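## Task

Move the plastic box into the gray tray, resting upright.

## Robot and tools

Robot: two seven-joint arms, left_arm and right_arm. Each ends in a vacuum suction cup, not fingers. Calibrated bases: left_arm at (-0.032, +0.292, 0) m, right_arm at (+0.031, -0.419, 0) m, both almost unrotated. Two head cameras, cam_head_left and cam_head_right (896x504 each), sit on a stand behind the arms, at roughly (-0.355, 0.044, 0.94) and (-0.350, -0.165, 0.93) m, looking down at the table.

Frame: everything uses the scene frame. Its origin is at table-top height, midway between the nominal bases. +x points out over the table, +y toward the left_arm side, +z up. Image left/right is not arm left/right. Positions are in metres, orientations are quaternions wxyz. The cup point is the centre of the cup rim, and the cup faces along the cup point's own +z. About 3 cm behind the rim the tool body widens to roughly 5 cm sideways, so keep that clear of things.

Row layout (shared by execute_actions and move): one flat list of 14 numbers, each in [-1, 1], covering both arms even if one stays still. Order: left dx, dy, dz, rx, ry, rz, left suction, then right dx, dy, dz, rx, ry, rz, right suction. The six pose numbers per arm are offsets, not poses: they count from that arm's Hand target as it stood when the action or move began, along scene axes. 1.0 equals 0.6 m for dx/dy/dz and 180 degrees for rotation; rx, ry, rz together form one rotation vector, turning about the Hand target position. Translations longer than 1.0 are shortened. Sending six zeros re-requests the current Hand target (this also resumes commanding an arm that was stopped). Suction is a fraction of full vacuum (1 is about 55 kPa below ambient); 0.05 or less means off. It persists, and 0 is a real command, so resend the last value to leave it unchanged.

execute_actions: actions is a list of actions; each action is up to 15 rows, one per 1/30 s step, lasting 0.5 s. A short action repeats its last row to fill the 15 steps. All rows of one action count from the same start pose, so they trace a path of offsets; a new action starts from the new Hand target, so repeating an offset moves further. cameras: a list of names, ["all"], [] for none, or null; an empty actions list returns all images by default. An unknown camera name makes the call invalid.

move: target is one 14-number row or a list of up to 15 rows; every row counts from the Hand targets at the start of the move, not from the previous row. The cup point follows a straight line, all arms finishing together, at least 0.5 s and at most 10 s in total. speed: m/s, 0.002 to 0.5, default 0.25, one value or one per target; turning is capped at twice that in rad/s and at 0.873 rad/s. blend: metres, one value or one per target, rounds corners; 0 (default) stops at each target. Suction numbers of the first target go out at the start; those of later targets go out on arrival once the arms are at rest. blocking=false returns after about 0.5 s while the move continues. Moves do not avoid obstacles or the other arm, and fast moves lag and overshoot. The result adds a move: line giving the ending (done, off_target, moving, held, fault) and limits (paced: pose clipped; held: steps withheld). An arm not named in the ending is done, i.e. within 3 mm and 2 degrees.

wait: seconds from 0 to 10; arms hold their last command, a running move continues. stop: brakes a running move, needing some distance. zoom_image: camera is cam_head_left or cam_head_right; region [x0, y0, x1, y1] in pixels of the newest image, at most 504 wide and 504 high. clear_fault: arm is left_arm or right_arm; works only after a result reported a torque fault; counts as one action. finished_scene: scene is the current scene number; it cannot be undone, and after ending the first scene make no further calls in that reply.

Results: end_effector_position and end_effector_quat_wxyz (measured cup point, can be off by a few cm), Hand target (last commanded pose after clipping, the base for the next offsets), Tool commands, suction_measured and part_present, joint positions, velocities and torques, Flange force in the tool's own axes ("no reading" when unavailable), motor temperatures, and step readings of cup position. The cup often rests short of its Hand target; the next command, even zeros, asks again, otherwise add the missing distance as an offset. Orientation is clipped each step to within 32 degrees of the measured one; big turns can swing the elbow.

Gripping: turn suction on and press the 31 mm rim flat onto a smooth face so it seals all round, away from edges, holes and seams. No seal leaves suction_measured near 0; part_present turns 1 at 0.50 and back to 0 below 0.45. Under vacuum the cup shortens by up to about 13 mm. To release, set the object down on its support, turn suction off, let the vacuum fade, then lift at least 20 mm. A cup sealed on the table holds the arm down until suction is off.

Avoid: the arms are stiff, so a target a few mm past a solid contact presses hard; approach slowly and command back past the cup point to stop pushing. Joint torque limits are 104.5 N m (waist, shoulder, upper arm roll, elbow) and 51.3 N m (forearm roll, wrist pitch, wrist roll); exceeding them or deviating 5 degrees from the plan causes a torque fault. Never let the arms or carried objects touch each other. Do not drop objects, release them while moving, slam into things or let anything leave the table. Long holds or stretched poses heat motors: a MOTOR HOT line appears at 60 °C, and at 75 °C the arm sinks for 30 to 60 s.

Each tool is called as name(argument=value, ...), one argument or row to a line, values as JSON.

## Session

execute_actions(
  actions=[],
)

zoom_image(
  camera="cam_head_left",
  region=[270, 140, 650, 340],
)

zoom_image(
  camera="cam_head_right",
  region=[280, 140, 660, 340],
)

Scene clock: 0.00 s.
left_arm: end_effector_position=(+0.5531, -0.0231, +0.2193) suction_measured=0.00 part_present=0 end_effector_quat_wxyz=(+0.321, +0.306, +0.881, -0.164) | right_arm: end_effector_position=(+0.2945, -0.0660, +0.1078) suction_measured=0.00 part_present=0 end_effector_quat_wxyz=(-0.418, +0.265, +0.869, +0.028)
Joint positions: left_arm=[0.011 0.685 0.513 1.644 0.056 0.206 -3.554] | right_arm=[-0.332 0.985 -0.451 1.512 -0.376 1.204 2.092]
Joint velocities: within noise
Joint torques (N m): no reading
Motor temperatures (°C): left_arm=[39 38 38 38 40 44 47] | right_arm=[40 36 38 38 41 48 52]
Flange force (N): no reading
Hand target: left_arm +0.5531, -0.0231, +0.2193; +0.321, +0.306, +0.881, -0.164 | right_arm +0.2945, -0.0660, +0.1078; -0.418, +0.265, +0.869, +0.028
Tool commands: left_gripper/suction=+0.0 right_gripper/suction=+0.0

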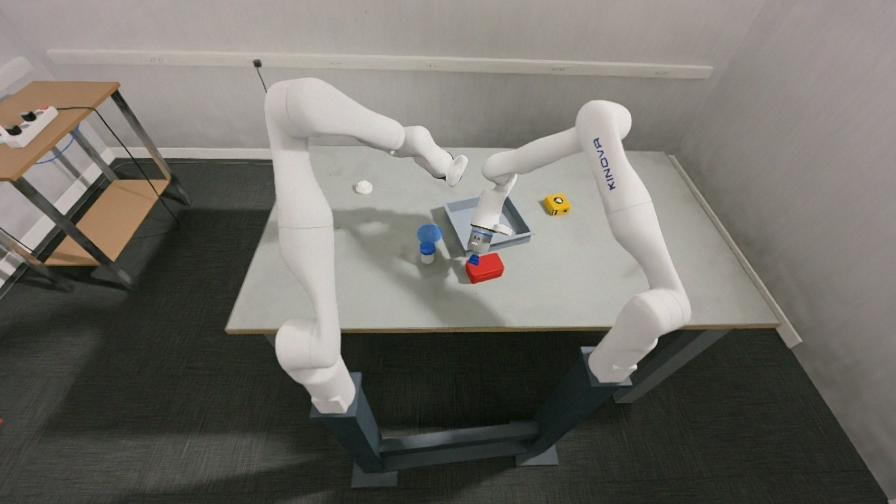

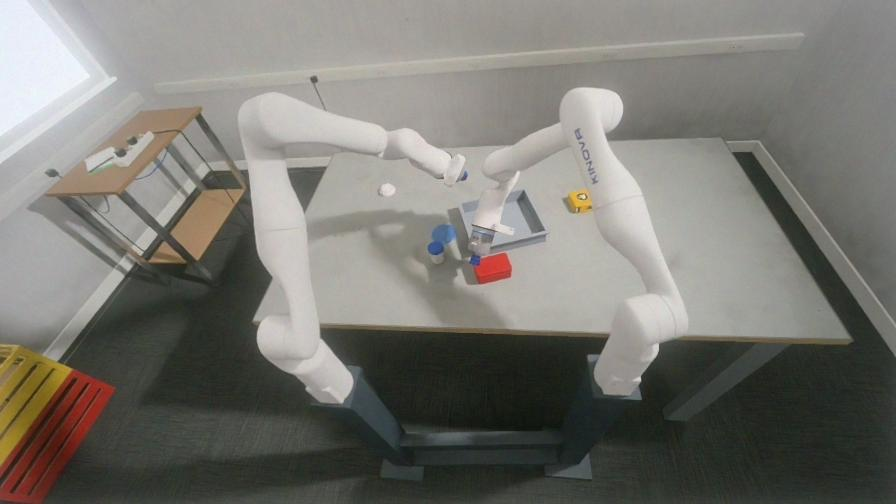

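Scaled by 1.326 from the camera's 896x504 image, which has a finer 1280x720 frame.

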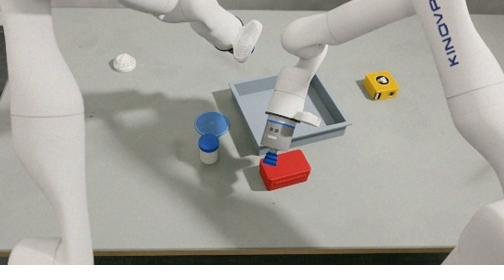

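Scaled by 1.326 from the camera's 896x504 image, which has a finer 1280x720 frame.

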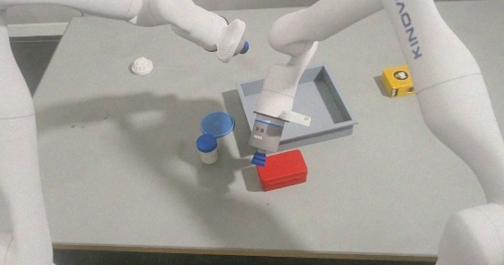

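zoom_image(
  camera="cam_head_left",
  region=[440, 190, 540, 290],
)

zoom_image(
  camera="cam_head_right",
  region=[450, 190, 550, 290],
)

Scaled by 5.040 from the camera's 896x504 image, which has a finer 1280x720 frame.

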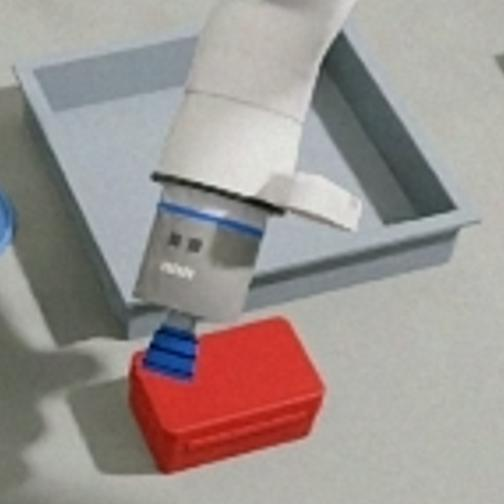

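Scaled by 5.040 from the camera's 896x504 image, which has a finer 1280x720 frame.

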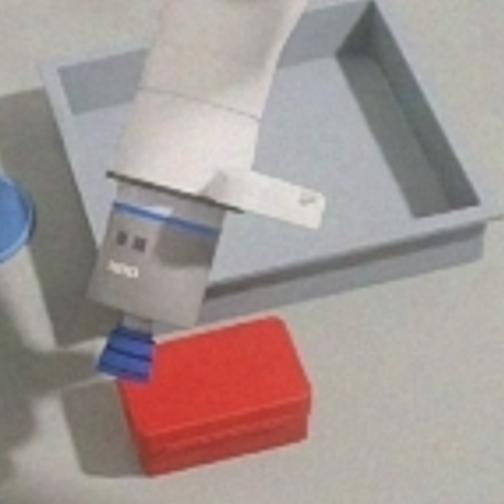

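move(
  target=[
    [-0.2,0.25,0.1,0,0,0,0,0.086,-0.077,0.02,-0.0974,-0.2566,0,0],
    [-0.3,0.4,0.15,0,0,0,0,0.086,-0.077,-0.09,-0.0974,-0.2566,0,1],
    [-0.3,0.4,0.15,0,0,0,0,0.086,-0.077,-0.122,-0.0974,-0.2566,0,1],
  ],
  speed=[0.3,0.2,0.03],
  cameras=["all"],
)

zoom_image(
  camera="cam_head_left",
  region=[440, 190, 540, 290],
)

zoom_image(
  camera="cam_head_right",
  region=[450, 190, 550, 290],
)

Scene clock: 25.07 s.
left_arm: end_effector_position=(+0.3731, +0.2170, +0.3093) suction_measured=0.00 part_present=0 end_effector_quat_wxyz=(+0.321, +0.306, +0.881, -0.164) | right_arm: end_effector_position=(+0.3461, -0.1122, +0.0348) suction_measured=0.93 part_present=1 end_effector_quat_wxyz=(-0.001, +0.291, +0.957, +0.000)
Joint positions: left_arm=[-1.487 0.376 1.553 2.172 0.348 0.463 -4.125] | right_arm=[-0.782 0.764 -0.067 1.887 0.095 0.493 1.637]
Joint torques (N m): left_arm=[1.26 -3.64 3.37 -5.74 0.27 -0.51 0.03] | right_arm=[-0.02 6.7 0.74 -1.06 0.03 -3.9 0.45]
Flange force (N): left_arm=[-0.2 0.5 -4.7] | right_arm=[2.6 -8.8 -58.4]
Hand target: left_arm +0.3731, +0.2170, +0.3093; +0.321, +0.306, +0.881, -0.164 | right_arm +0.3461, -0.1122, +0.0346; -0.001, +0.291, +0.957, +0.000
Off the commanded pose: left_arm 0.000 m, 0 deg | right_arm 0.000 m, 0 deg.
move: done

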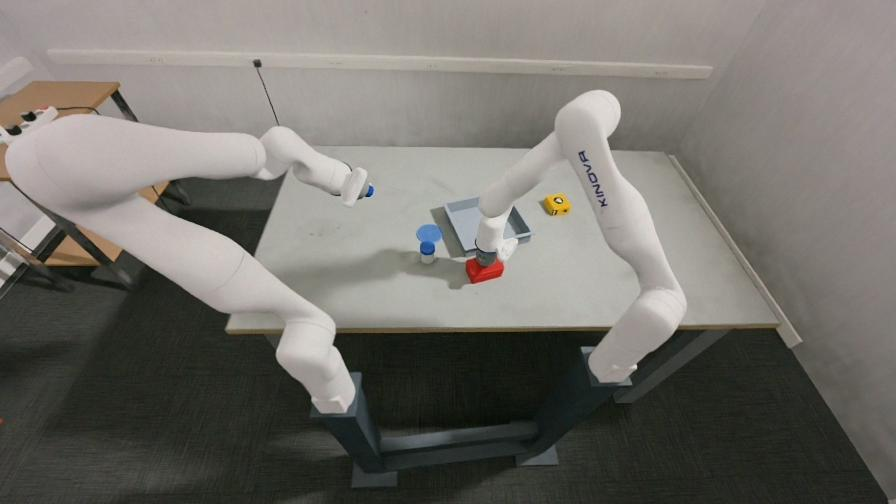

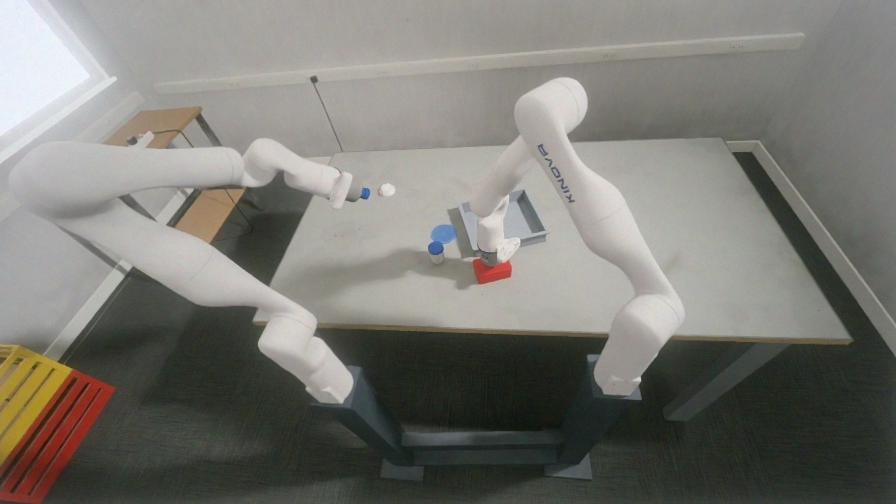

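Scaled by 5.040 from the camera's 896x504 image, which has a finer 1280x720 frame.

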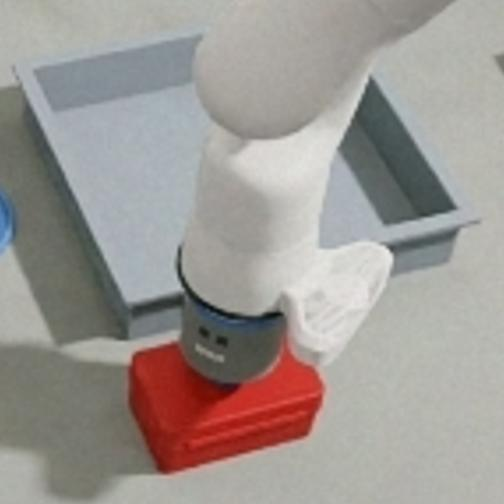

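Scaled by 5.040 from the camera's 896x504 image, which has a finer 1280x720 frame.

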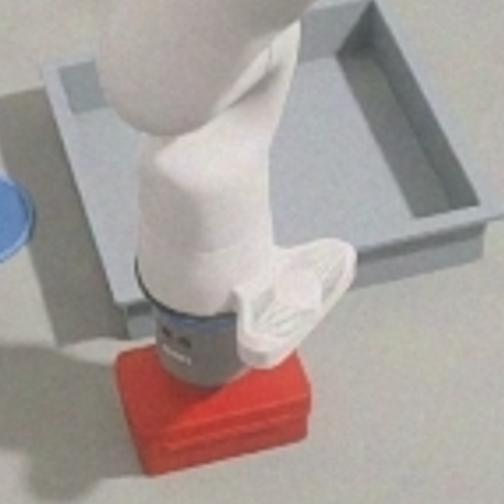

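move(
  target=[
    [0,0,0,0,0,0,0,0,0,0.15,0,0,0,1],
    [0,0,0,0,0,0,0,0.307,-0.042,0.15,0,0,0,1],
    [0,0,0,0,0,0,0,0.307,-0.042,0.045,0,0,0,1],
    [0,0,0,0,0,0,0,0.307,-0.042,0.0135,0,0,0,1],
  ],
  speed=[0.2,0.25,0.2,0.04],
  blend=[0.03,0.03,0.003,0],
  cameras=["cam_head_left"],
)

zoom_image(
  camera="cam_head_left",
  region=[430, 160, 550, 280],
)

Scene clock: 35.77 s.
left_arm: end_effector_position=(+0.3731, +0.2170, +0.3093) suction_measured=0.00 part_present=0 end_effector_quat_wxyz=(+0.321, +0.306, +0.881, -0.164) | right_arm: end_effector_position=(+0.5303, -0.1374, +0.0427) suction_measured=1.00 part_present=1 end_effector_quat_wxyz=(-0.001, +0.291, +0.957, +0.000)
Joint positions: left_arm=[-1.487 0.376 1.553 2.172 0.348 0.463 -4.125] | right_arm=[-0.521 0.945 -0.067 1.366 0.071 0.833 1.944]
Joint torques (N m): left_arm=[1.27 -3.6 3.3 -5.75 0.24 -0.53 0.03] | right_arm=[0.09 -18.7 0.36 -3.5 -0.16 -0.05 0.45]
Flange force (N): left_arm=[-0.2 0.1 -5.3] | right_arm=[-2.1 6.1 -1.3]
Hand target: left_arm +0.3731, +0.2170, +0.3093; +0.321, +0.306, +0.881, -0.164 | right_arm +0.5303, -0.1374, +0.0427; -0.001, +0.291, +0.957, +0.000
Off the commanded pose: left_arm 0.000 m, 0 deg | right_arm 0.000 m, 0 deg.
move: done
Images, in order (width x height): cam_head_left 896x504.

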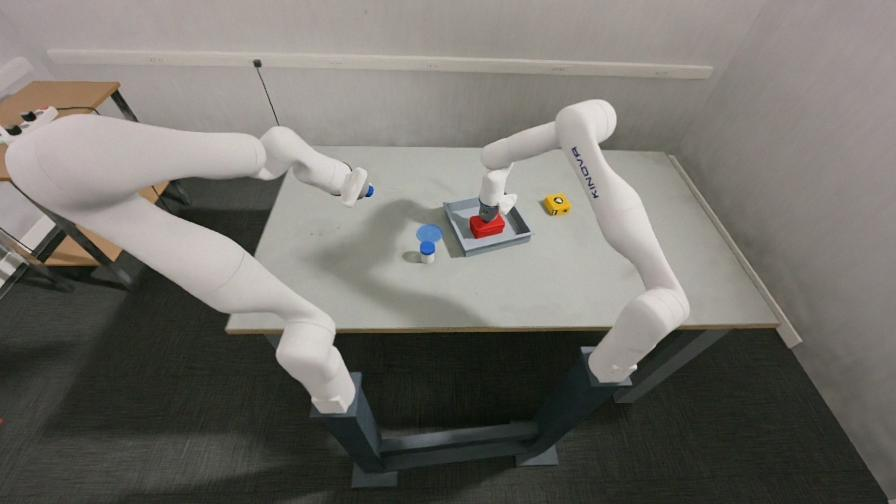

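Scaled by 4.200 from the camera's 896x504 image, which has a finer 1280x720 frame.

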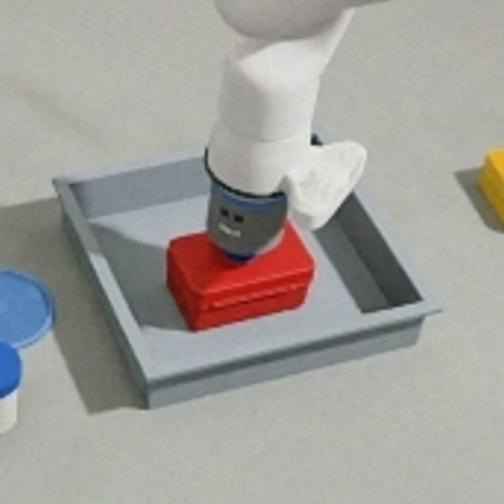

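move(
  target=[0,0,0,0,0,0,0,0,0,-0.0045,0,0,0,1],
  speed=0.02,
)

Scene clock: 38.67 s.
left_arm: end_effector_position=(+0.3731, +0.2170, +0.3093) suction_measured=0.00 part_present=0 end_effector_quat_wxyz=(+0.321, +0.306, +0.881, -0.164) | right_arm: end_effector_position=(+0.5303, -0.1374, +0.0401) suction_measured=0.96 part_present=1 end_effector_quat_wxyz=(-0.001, +0.291, +0.957, +0.000)
Joint positions: left_arm=[-1.487 0.376 1.553 2.172 0.348 0.463 -4.125] | right_arm=[-0.521 0.949 -0.066 1.367 0.071 0.828 1.944]
Joint torques (N m): left_arm=[1.36 -3.6 3.34 -5.76 0.17 -0.51 0.01] | right_arm=[0.37 -14.77 0.69 -2.91 -0.03 -0.75 0.48]
Flange force (N): left_arm=[0.0 -0.1 -5.5] | right_arm=[-0.4 3.9 -9.3]
Hand target: left_arm +0.3731, +0.2170, +0.3093; +0.321, +0.306, +0.881, -0.164 | right_arm +0.5303, -0.1374, +0.0400; -0.001, +0.291, +0.957, +0.000
Off the commanded pose: left_arm 0.000 m, 0 deg | right_arm 0.000 m, 0 deg.
move: done

Contact. Release and retract.

execute_actions(
  actions=[
    [[0,0,0,0,0,0,0,0,0,0,0,0,0,0]],
  ],
)

move(
  target=[0,0,0,0,0,0,0,0,0,0.12,0,0,0,0],
  speed=0.12,
  cameras=["cam_head_left"],
)

Scene clock: 42.10 s.
left_arm: end_effector_position=(+0.3731, +0.2170, +0.3093) suction_measured=0.00 part_present=0 end_effector_quat_wxyz=(+0.321, +0.306, +0.881, -0.164) | right_arm: end_effector_position=(+0.5303, -0.1374, +0.0400) suction_measured=0.00 part_present=0 end_effector_quat_wxyz=(-0.001, +0.291, +0.957, +0.000)
Joint positions: left_arm=[-1.487 0.376 1.553 2.172 0.348 0.463 -4.125] | right_arm=[-0.521 0.949 -0.066 1.367 0.071 0.828 1.944]
Joint torques (N m): left_arm=[1.34 -3.62 3.33 -5.74 0.24 -0.48 0.07] | right_arm=[0.39 -11.15 0.73 -1.13 -0.03 -0.49 0.45]
Hand target: left_arm +0.3731, +0.2170, +0.3093; +0.321, +0.306, +0.881, -0.164 | right_arm +0.5303, -0.1374, +0.0400; -0.001, +0.291, +0.957, +0.000
Off the commanded pose: left_arm 0.000 m, 0 deg | right_arm 0.000 m, 0 deg.
Step readings (end_effector_position of left_arm | right_arm):
0: (+0.3731, +0.2170, +0.3093) | (+0.5303, -0.1374, +0.0400)
1: (+0.3731, +0.2170, +0.3093) | (+0.5303, -0.1374, +0.0400)
2: (+0.3731, +0.2170, +0.3093) | (+0.5303, -0.1374, +0.0400)
4: (+0.3731, +0.2170, +0.3093) | (+0.5303, -0.1374, +0.0400)
8: (+0.3731, +0.2170, +0.3093) | (+0.5303, -0.1374, +0.0400)
15: (+0.3731, +0.2170, +0.3093) | (+0.5303, -0.1374, +0.0400)

Scene clock: 43.07 s.
left_arm: end_effector_position=(+0.3731, +0.2170, +0.3093) suction_measured=0.00 part_present=0 end_effector_quat_wxyz=(+0.321, +0.306, +0.881, -0.164) | right_arm: end_effector_position=(+0.5303, -0.1374, +0.1120) suction_measured=0.00 part_present=0 end_effector_quat_wxyz=(-0.001, +0.291, +0.957, +0.000)
Joint positions: left_arm=[-1.487 0.376 1.553 2.172 0.348 0.463 -4.125] | right_arm=[-0.519 0.84 -0.071 1.329 0.062 0.975 1.951]
Joint torques (N m): left_arm=[1.24 -3.63 3.36 -5.79 0.22 -0.54 0.06] | right_arm=[0.1 -17.77 0.38 -3.93 -0.16 0.01 0.49]
Flange force (N): left_arm=[-0.1 0.4 -4.7] | right_arm=[-1.9 6.0 -2.6]
Hand target: left_arm +0.3731, +0.2170, +0.3093; +0.321, +0.306, +0.881, -0.164 | right_arm +0.5303, -0.1374, +0.1120; -0.001, +0.291, +0.957, +0.000
Off the commanded pose: left_arm 0.000 m, 0 deg | right_arm 0.000 m, 0 deg.
move: done
Images, in order (width x height): cam_head_left 896x504.

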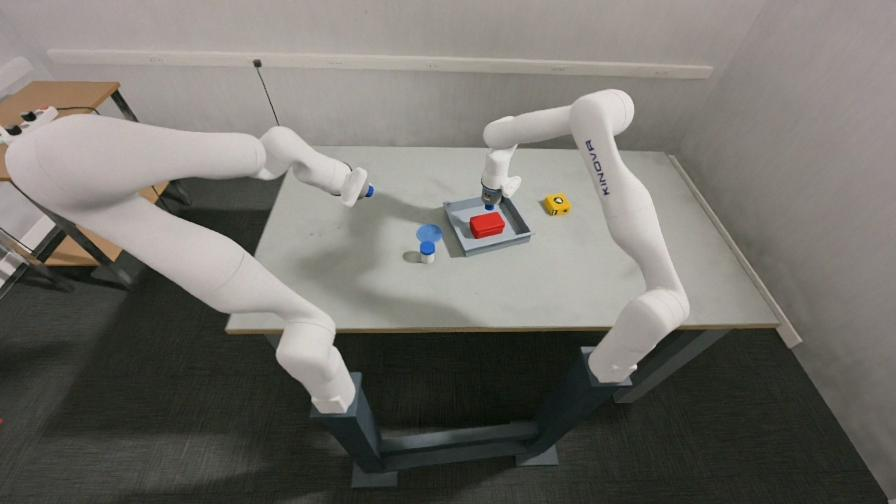

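finished_scene(
  scene=2,
)

The scene is finished: the task was done.


## Next scene

Move the prescription vial into the gray tray, resting upright.

execute_actions(
  actions=[],
)

zoom_image(
  camera="cam_head_left",
  region=[380, 160, 600, 300],
)

zoom_image(
  camera="cam_head_right",
  region=[380, 160, 600, 300],
)

Scene clock: 0.00 s.
left_arm: end_effector_position=(+0.1979, +0.4051, +0.3195) suction_measured=0.00 part_present=0 end_effector_quat_wxyz=(+0.367, +0.887, -0.270, +0.074) | right_arm: end_effector_position=(+0.4069, -0.2111, +0.3328) suction_measured=0.00 part_present=0 end_effector_quat_wxyz=(+0.067, +0.462, +0.884, +0.009)
Joint positions: left_arm=[-0.729 0.318 -0.281 1.821 0.393 1.733 -1.706] | right_arm=[-0.453 0.255 -0.237 1.595 0.185 1.233 1.444]
Joint velocities: within noise
Joint torques (N m): no reading
Motor temperatures (°C): left_arm=[38 38 38 38 39 44 47] | right_arm=[40 36 38 38 41 48 52]
Flange force (N): no reading
Hand target: left_arm +0.1979, +0.4051, +0.3195; +0.367, +0.887, -0.270, +0.074 | right_arm +0.4069, -0.2111, +0.3328; +0.067, +0.462, +0.884, +0.009
Tool commands: left_gripper/suction=+0.0 right_gripper/suction=+0.0

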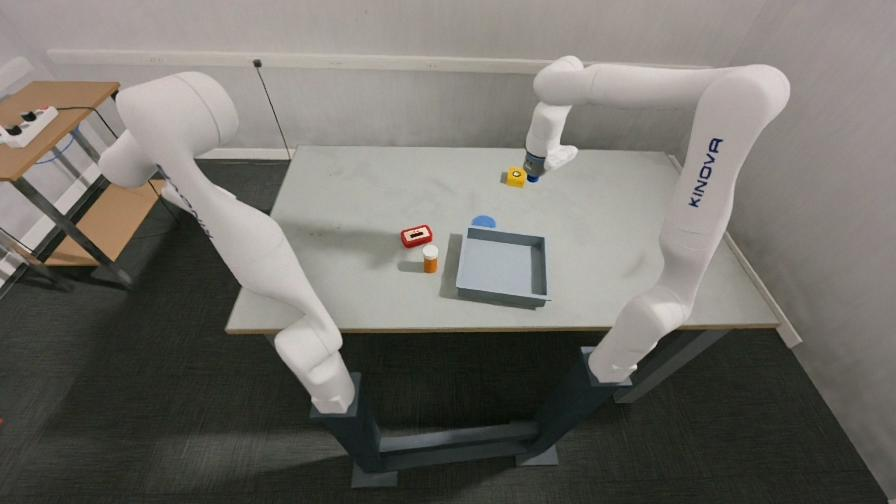

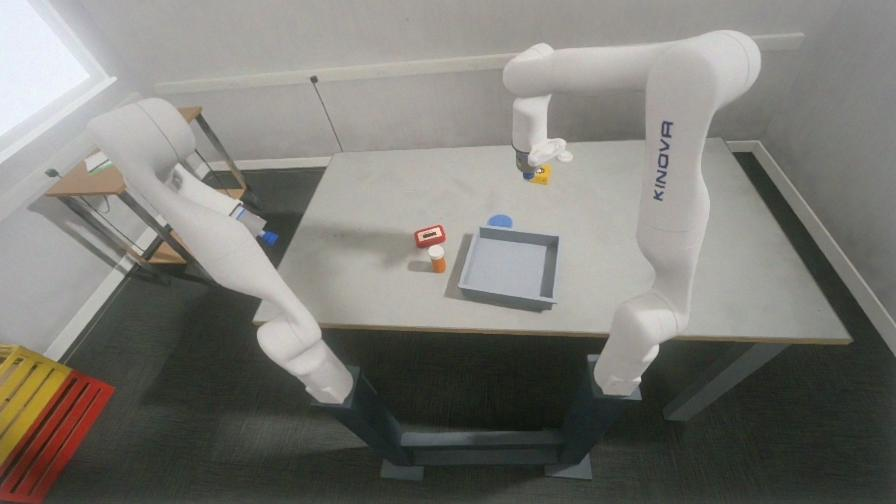

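Scaled by 2.291 from the camera's 896x504 image, which has a finer 1280x720 frame.

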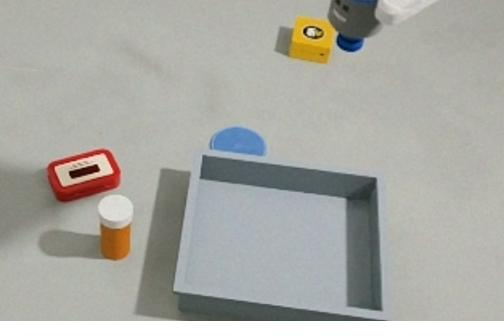

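Scaled by 2.291 from the camera's 896x504 image, which has a finer 1280x720 frame.

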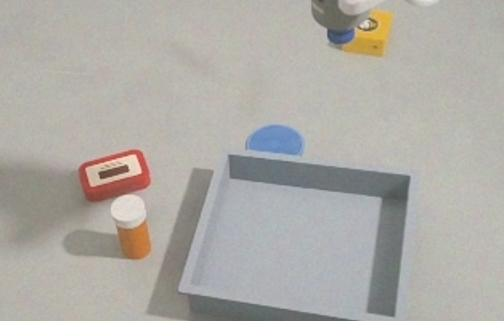

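move(
  target=[
    [0,0,0,0,0,0,0,-0.07,0.446,-0.25,0.0147,0.0404,0,0],
    [0,0,0,0,0,0,0,-0.07,0.446,-0.393,0.0147,0.0404,0,1],
  ],
  speed=[0.3,0.18],
  blend=[0.05,0],
  cameras=["all"],
)

zoom_image(
  camera="cam_head_left",
  region=[390, 200, 480, 290],
)

zoom_image(
  camera="cam_head_right",
  region=[390, 200, 480, 290],
)

Scene clock: 13.37 s.
left_arm: end_effector_position=(+0.1979, +0.4051, +0.3195) suction_measured=0.00 part_present=0 end_effector_quat_wxyz=(+0.367, +0.887, -0.270, +0.074) | right_arm: end_effector_position=(+0.3649, +0.0565, +0.0970) suction_measured=0.00 part_present=0 end_effector_quat_wxyz=(+0.000, +0.463, +0.886, +0.000)
Joint positions: left_arm=[-0.729 0.318 -0.281 1.821 0.393 1.733 -1.706] | right_arm=[-0.855 0.89 -0.283 1.301 0.263 0.987 0.996]
Joint torques (N m): left_arm=[1.25 -9.97 0.62 -4.7 0.09 0.9 -0.02] | right_arm=[0.13 -18.01 -0.79 -3.75 -0.23 -0.05 0.47]
Flange force (N): left_arm=[-1.8 0.9 -2.6] | right_arm=[3.1 5.6 -2.7]
Hand target: left_arm +0.1979, +0.4051, +0.3195; +0.367, +0.887, -0.270, +0.074 | right_arm +0.3649, +0.0565, +0.0970; +0.000, +0.463, +0.886, +0.000
Off the commanded pose: left_arm 0.000 m, 0 deg | right_arm 0.000 m, 0 deg.
move: done; blend cut to 0.0429 m at target 1

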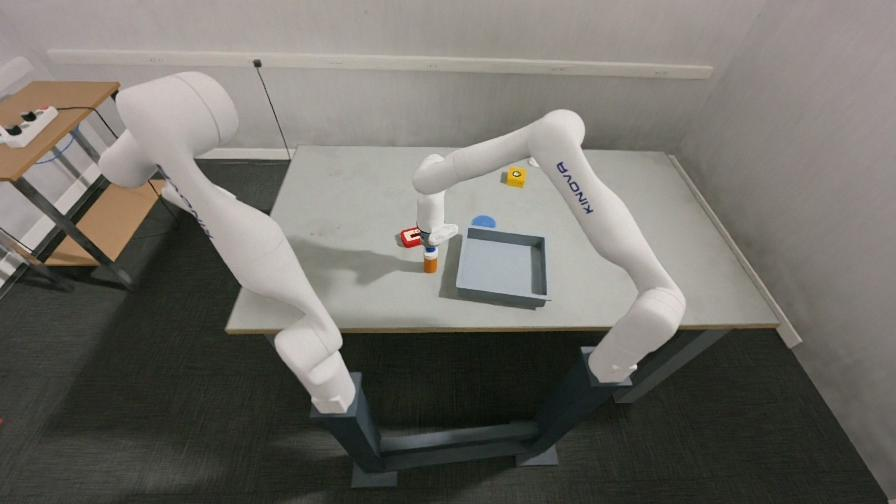

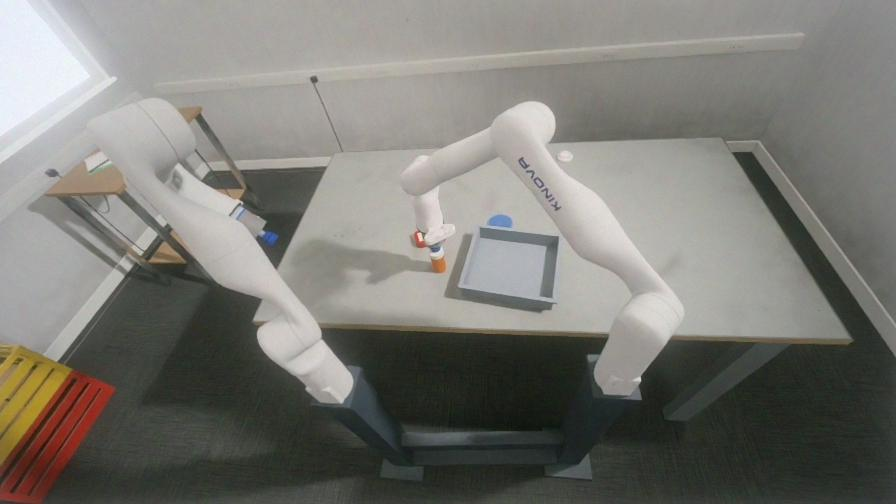

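Scaled by 5.600 from the camera's 896x504 image, which has a finer 1280x720 frame.

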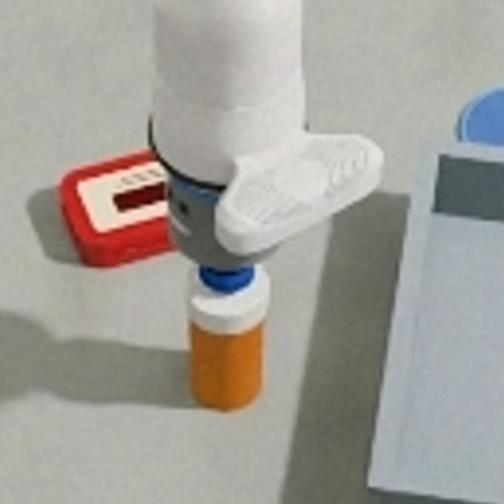

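Scaled by 5.600 from the camera's 896x504 image, which has a finer 1280x720 frame.

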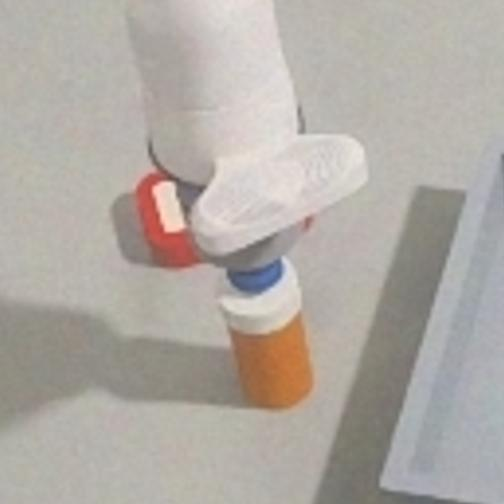

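move(
  target=[0,0,0,0,0,0,0,0,-0.002,-0.0255,0,0,0,1],
  speed=0.03,
)

Scene clock: 19.57 s.
left_arm: end_effector_position=(+0.1979, +0.4051, +0.3195) suction_measured=0.00 part_present=0 end_effector_quat_wxyz=(+0.367, +0.887, -0.270, +0.074) | right_arm: end_effector_position=(+0.3649, +0.0553, +0.0817) suction_measured=0.66 part_present=1 end_effector_quat_wxyz=(+0.000, +0.463, +0.886, +0.000)
Joint positions: left_arm=[-0.729 0.318 -0.281 1.821 0.393 1.733 -1.706] | right_arm=[-0.856 0.91 -0.278 1.315 0.27 0.953 0.992]
Joint torques (N m): left_arm=[1.21 -9.92 0.57 -4.72 0.17 0.89 0.01] | right_arm=[0.1 -18.41 -0.89 -3.74 -0.23 -0.01 0.48]
Flange force (N): left_arm=[-1.9 1.0 -2.5] | right_arm=[3.0 5.5 -1.9]
Hand target: left_arm +0.1979, +0.4051, +0.3195; +0.367, +0.887, -0.270, +0.074 | right_arm +0.3649, +0.0553, +0.0817; +0.000, +0.463, +0.886, +0.000
Off the commanded pose: left_arm 0.000 m, 0 deg | right_arm 0.000 m, 0 deg.
move: done

move(
  target=[
    [0,0,0,0,0,0,0,0,0,0.15,0,0,0,1],
    [0,0,0,0,0,0,0,-0.02,-0.3805,0.15,0,0,0,1],
    [0,0,0,0,0,0,0,-0.02,-0.3805,0.025,0,0,0,1],
    [0,0,0,0,0,0,0,-0.02,-0.3805,0,0,0,0,1],
  ],
  speed=[0.12,0.22,0.2,0.04],
  blend=[0.025,0.03,0.003,0],
  cameras=["cam_head_left"],
)

zoom_image(
  camera="cam_head_left",
  region=[440, 200, 560, 320],
)

Scene clock: 28.13 s.
left_arm: end_effector_position=(+0.1979, +0.4051, +0.3195) suction_measured=0.00 part_present=0 end_effector_quat_wxyz=(+0.367, +0.887, -0.270, +0.074) | right_arm: end_effector_position=(+0.3529, -0.1730, +0.0817) suction_measured=0.99 part_present=1 end_effector_quat_wxyz=(+0.000, +0.463, +0.886, +0.000)
Joint positions: left_arm=[-0.729 0.318 -0.281 1.821 0.393 1.733 -1.706] | right_arm=[-0.532 0.628 -0.257 1.981 0.282 0.566 1.199]
Joint torques (N m): left_arm=[1.29 -9.95 0.61 -4.67 0.14 0.92 0] | right_arm=[0.09 -12.64 -0.37 -1.77 -0.21 -0.02 0.47]
Flange force (N): left_arm=[-2.0 0.9 -2.6] | right_arm=[1.5 4.5 -3.0]
Hand target: left_arm +0.1979, +0.4051, +0.3195; +0.367, +0.887, -0.270, +0.074 | right_arm +0.3529, -0.1730, +0.0817; +0.000, +0.463, +0.886, +0.000
Off the commanded pose: left_arm 0.000 m, 0 deg | right_arm 0.000 m, 0 deg.
move: done
Images, in order (width x height): cam_head_left 896x504.

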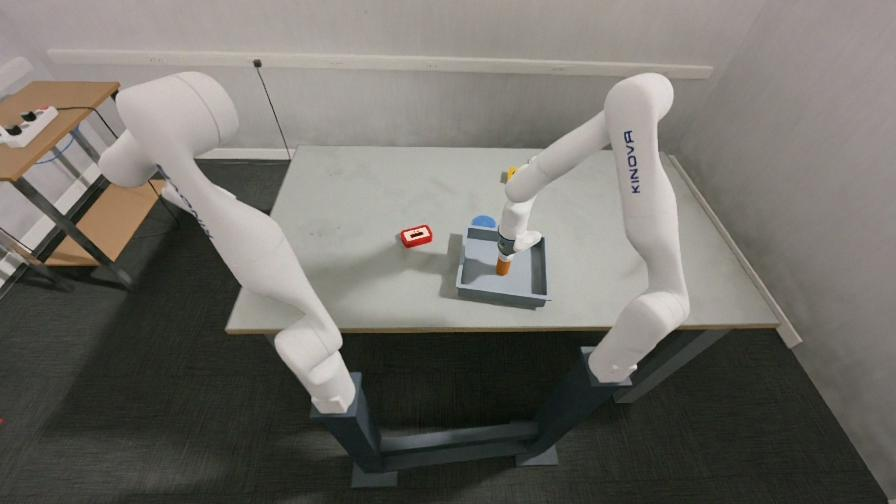

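Scaled by 4.200 from the camera's 896x504 image, which has a finer 1280x720 frame.

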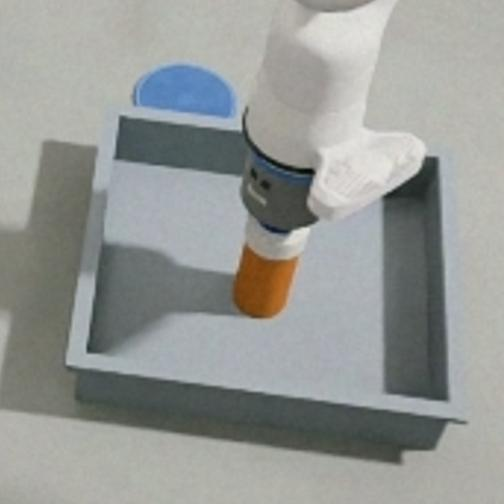

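move(
  target=[0,0,0,0,0,0,0,0,0,-0.0095,0,0,0,1],
  speed=0.02,
)

Scene clock: 30.90 s.
left_arm: end_effector_position=(+0.1979, +0.4051, +0.3195) suction_measured=0.00 part_present=0 end_effector_quat_wxyz=(+0.367, +0.887, -0.270, +0.074) | right_arm: end_effector_position=(+0.3530, -0.1729, +0.0762) suction_measured=0.98 part_present=1 end_effector_quat_wxyz=(+0.000, +0.463, +0.886, +0.000)
Joint positions: left_arm=[-0.729 0.318 -0.281 1.821 0.393 1.733 -1.706] | right_arm=[-0.536 0.64 -0.251 1.984 0.287 0.551 1.194]
Joint torques (N m): left_arm=[1.26 -9.86 0.58 -4.67 0.17 0.87 -0.03] | right_arm=[-1.1 31.32 2.37 13.78 -0.41 -1.26 0.48]
Flange force (N): left_arm=[-1.8 1.2 -2.8] | right_arm=[-1.7 1.0 -114.4]
Hand target: left_arm +0.1978, +0.4051, +0.3195; +0.367, +0.887, -0.270, +0.074 | right_arm +0.3529, -0.1730, +0.0760; +0.000, +0.463, +0.886, +0.000
Off the commanded pose: left_arm 0.000 m, 0 deg | right_arm 0.000 m, 0 deg.
move: done

move(
  target=[0,0,0,0,0,0,0,0,0,0.0062,0,0,0,1],
  speed=0.02,
)

execute_actions(
  actions=[
    [[0,0,0,0,0,0,0,0,0,0,0,0,0,0]],
  ],
)

move(
  target=[0,0,0,0,0,0,0,0,0,0.15,0,0,0,0],
  speed=0.1,
  cameras=["cam_head_left"],
)

zoom_image(
  camera="cam_head_left",
  region=[440, 200, 560, 320],
)

Scene clock: 34.83 s.
left_arm: end_effector_position=(+0.1979, +0.4051, +0.3195) suction_measured=0.00 part_present=0 end_effector_quat_wxyz=(+0.367, +0.887, -0.270, +0.074) | right_arm: end_effector_position=(+0.3528, -0.1730, +0.0796) suction_measured=0.98 part_present=1 end_effector_quat_wxyz=(+0.000, +0.463, +0.886, +0.000)
Joint positions: left_arm=[-0.729 0.318 -0.281 1.821 0.393 1.733 -1.706] | right_arm=[-0.534 0.632 -0.254 1.982 0.284 0.561 1.198]
Joint torques (N m): left_arm=[1.26 -9.93 0.49 -4.7 0.2 0.89 0.06] | right_arm=[-0.04 -2.47 0.39 1.79 -0.23 -0.33 0.47]
Flange force (N): left_arm=[-2.1 0.9 -2.6] | right_arm=[1.1 3.3 -28.8]
Hand target: left_arm +0.1978, +0.4051, +0.3195; +0.367, +0.887, -0.270, +0.074 | right_arm +0.3529, -0.1730, +0.0797; +0.000, +0.463, +0.886, +0.000
Off the commanded pose: left_arm 0.000 m, 0 deg | right_arm 0.000 m, 0 deg.
move: done

Scene clock: 35.53 s.
left_arm: end_effector_position=(+0.1979, +0.4051, +0.3195) suction_measured=0.00 part_present=0 end_effector_quat_wxyz=(+0.367, +0.887, -0.270, +0.074) | right_arm: end_effector_position=(+0.3529, -0.1730, +0.0797) suction_measured=0.00 part_present=0 end_effector_quat_wxyz=(+0.000, +0.463, +0.886, +0.000)
Joint positions: left_arm=[-0.729 0.318 -0.281 1.821 0.393 1.733 -1.706] | right_arm=[-0.534 0.632 -0.254 1.982 0.284 0.561 1.198]
Joint torques (N m): left_arm=[1.27 -9.88 0.58 -4.72 0.15 0.87 -0.01] | right_arm=[-0.11 -1.8 0.41 1.89 -0.19 -0.48 0.47]
Hand target: left_arm +0.1978, +0.4051, +0.3195; +0.367, +0.887, -0.270, +0.074 | right_arm +0.3529, -0.1730, +0.0797; +0.000, +0.463, +0.886, +0.000
Off the commanded pose: left_arm 0.000 m, 0 deg | right_arm 0.000 m, 0 deg.
Step readings (end_effector_position of left_arm | right_arm):
0: (+0.1979, +0.4051, +0.3195) | (+0.3528, -0.1730, +0.0796)
1: (+0.1979, +0.4051, +0.3195) | (+0.3529, -0.1730, +0.0796)
2: (+0.1979, +0.4051, +0.3195) | (+0.3529, -0.1730, +0.0797)
4: (+0.1979, +0.4051, +0.3195) | (+0.3529, -0.1730, +0.0797)
8: (+0.1979, +0.4051, +0.3195) | (+0.3529, -0.1730, +0.0797)
15: (+0.1979, +0.4051, +0.3195) | (+0.3529, -0.1730, +0.0797)

Scene clock: 36.80 s.
left_arm: end_effector_position=(+0.1979, +0.4051, +0.3195) suction_measured=0.00 part_present=0 end_effector_quat_wxyz=(+0.367, +0.887, -0.270, +0.074) | right_arm: end_effector_position=(+0.3529, -0.1730, +0.1697) suction_measured=0.00 part_present=0 end_effector_quat_wxyz=(+0.000, +0.463, +0.886, +0.000)
Joint positions: left_arm=[-0.729 0.318 -0.281 1.821 0.393 1.733 -1.706] | right_arm=[-0.478 0.457 -0.322 1.895 0.192 0.82 1.278]
Joint torques (N m): left_arm=[1.28 -9.98 0.57 -4.65 0.13 0.87 0] | right_arm=[0.08 -11.19 -0.34 -3.14 -0.2 -0.01 0.47]
Flange force (N): left_arm=[-1.8 0.8 -2.8] | right_arm=[1.7 3.8 -4.1]
Hand target: left_arm +0.1978, +0.4051, +0.3195; +0.367, +0.887, -0.270, +0.074 | right_arm +0.3529, -0.1730, +0.1697; +0.000, +0.463, +0.886, +0.000
Off the commanded pose: left_arm 0.000 m, 0 deg | right_arm 0.000 m, 0 deg.
move: done
Images, in order (width x height): cam_head_left 896x504.

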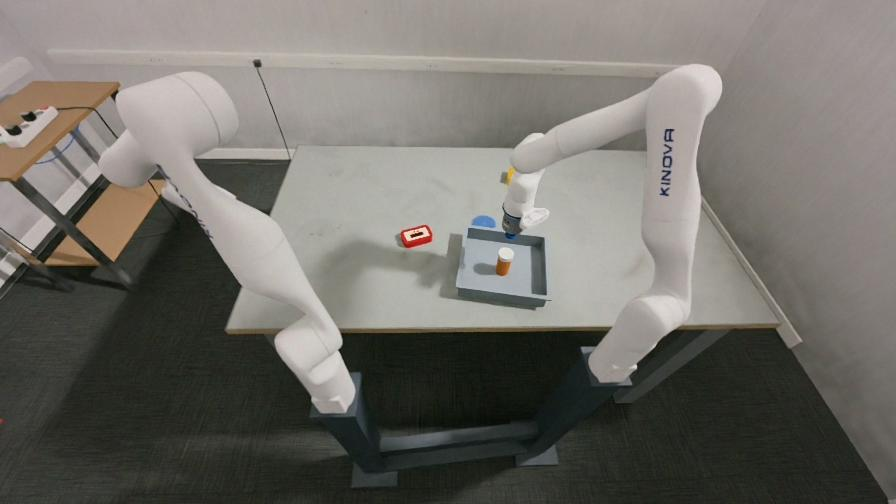

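Scaled by 4.200 from the camera's 896x504 image, which has a finer 1280x720 frame.

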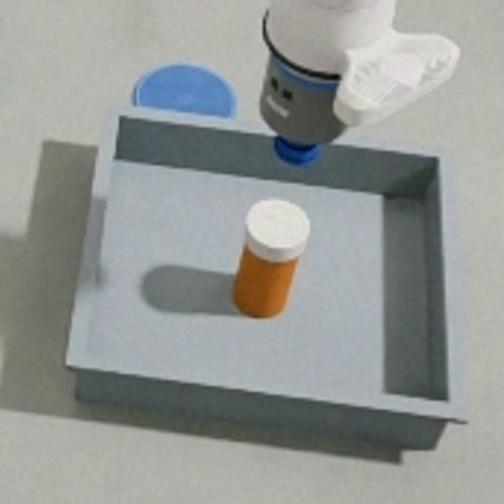

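finished_scene(
  scene=3,
)

The scene is finished: the task was done.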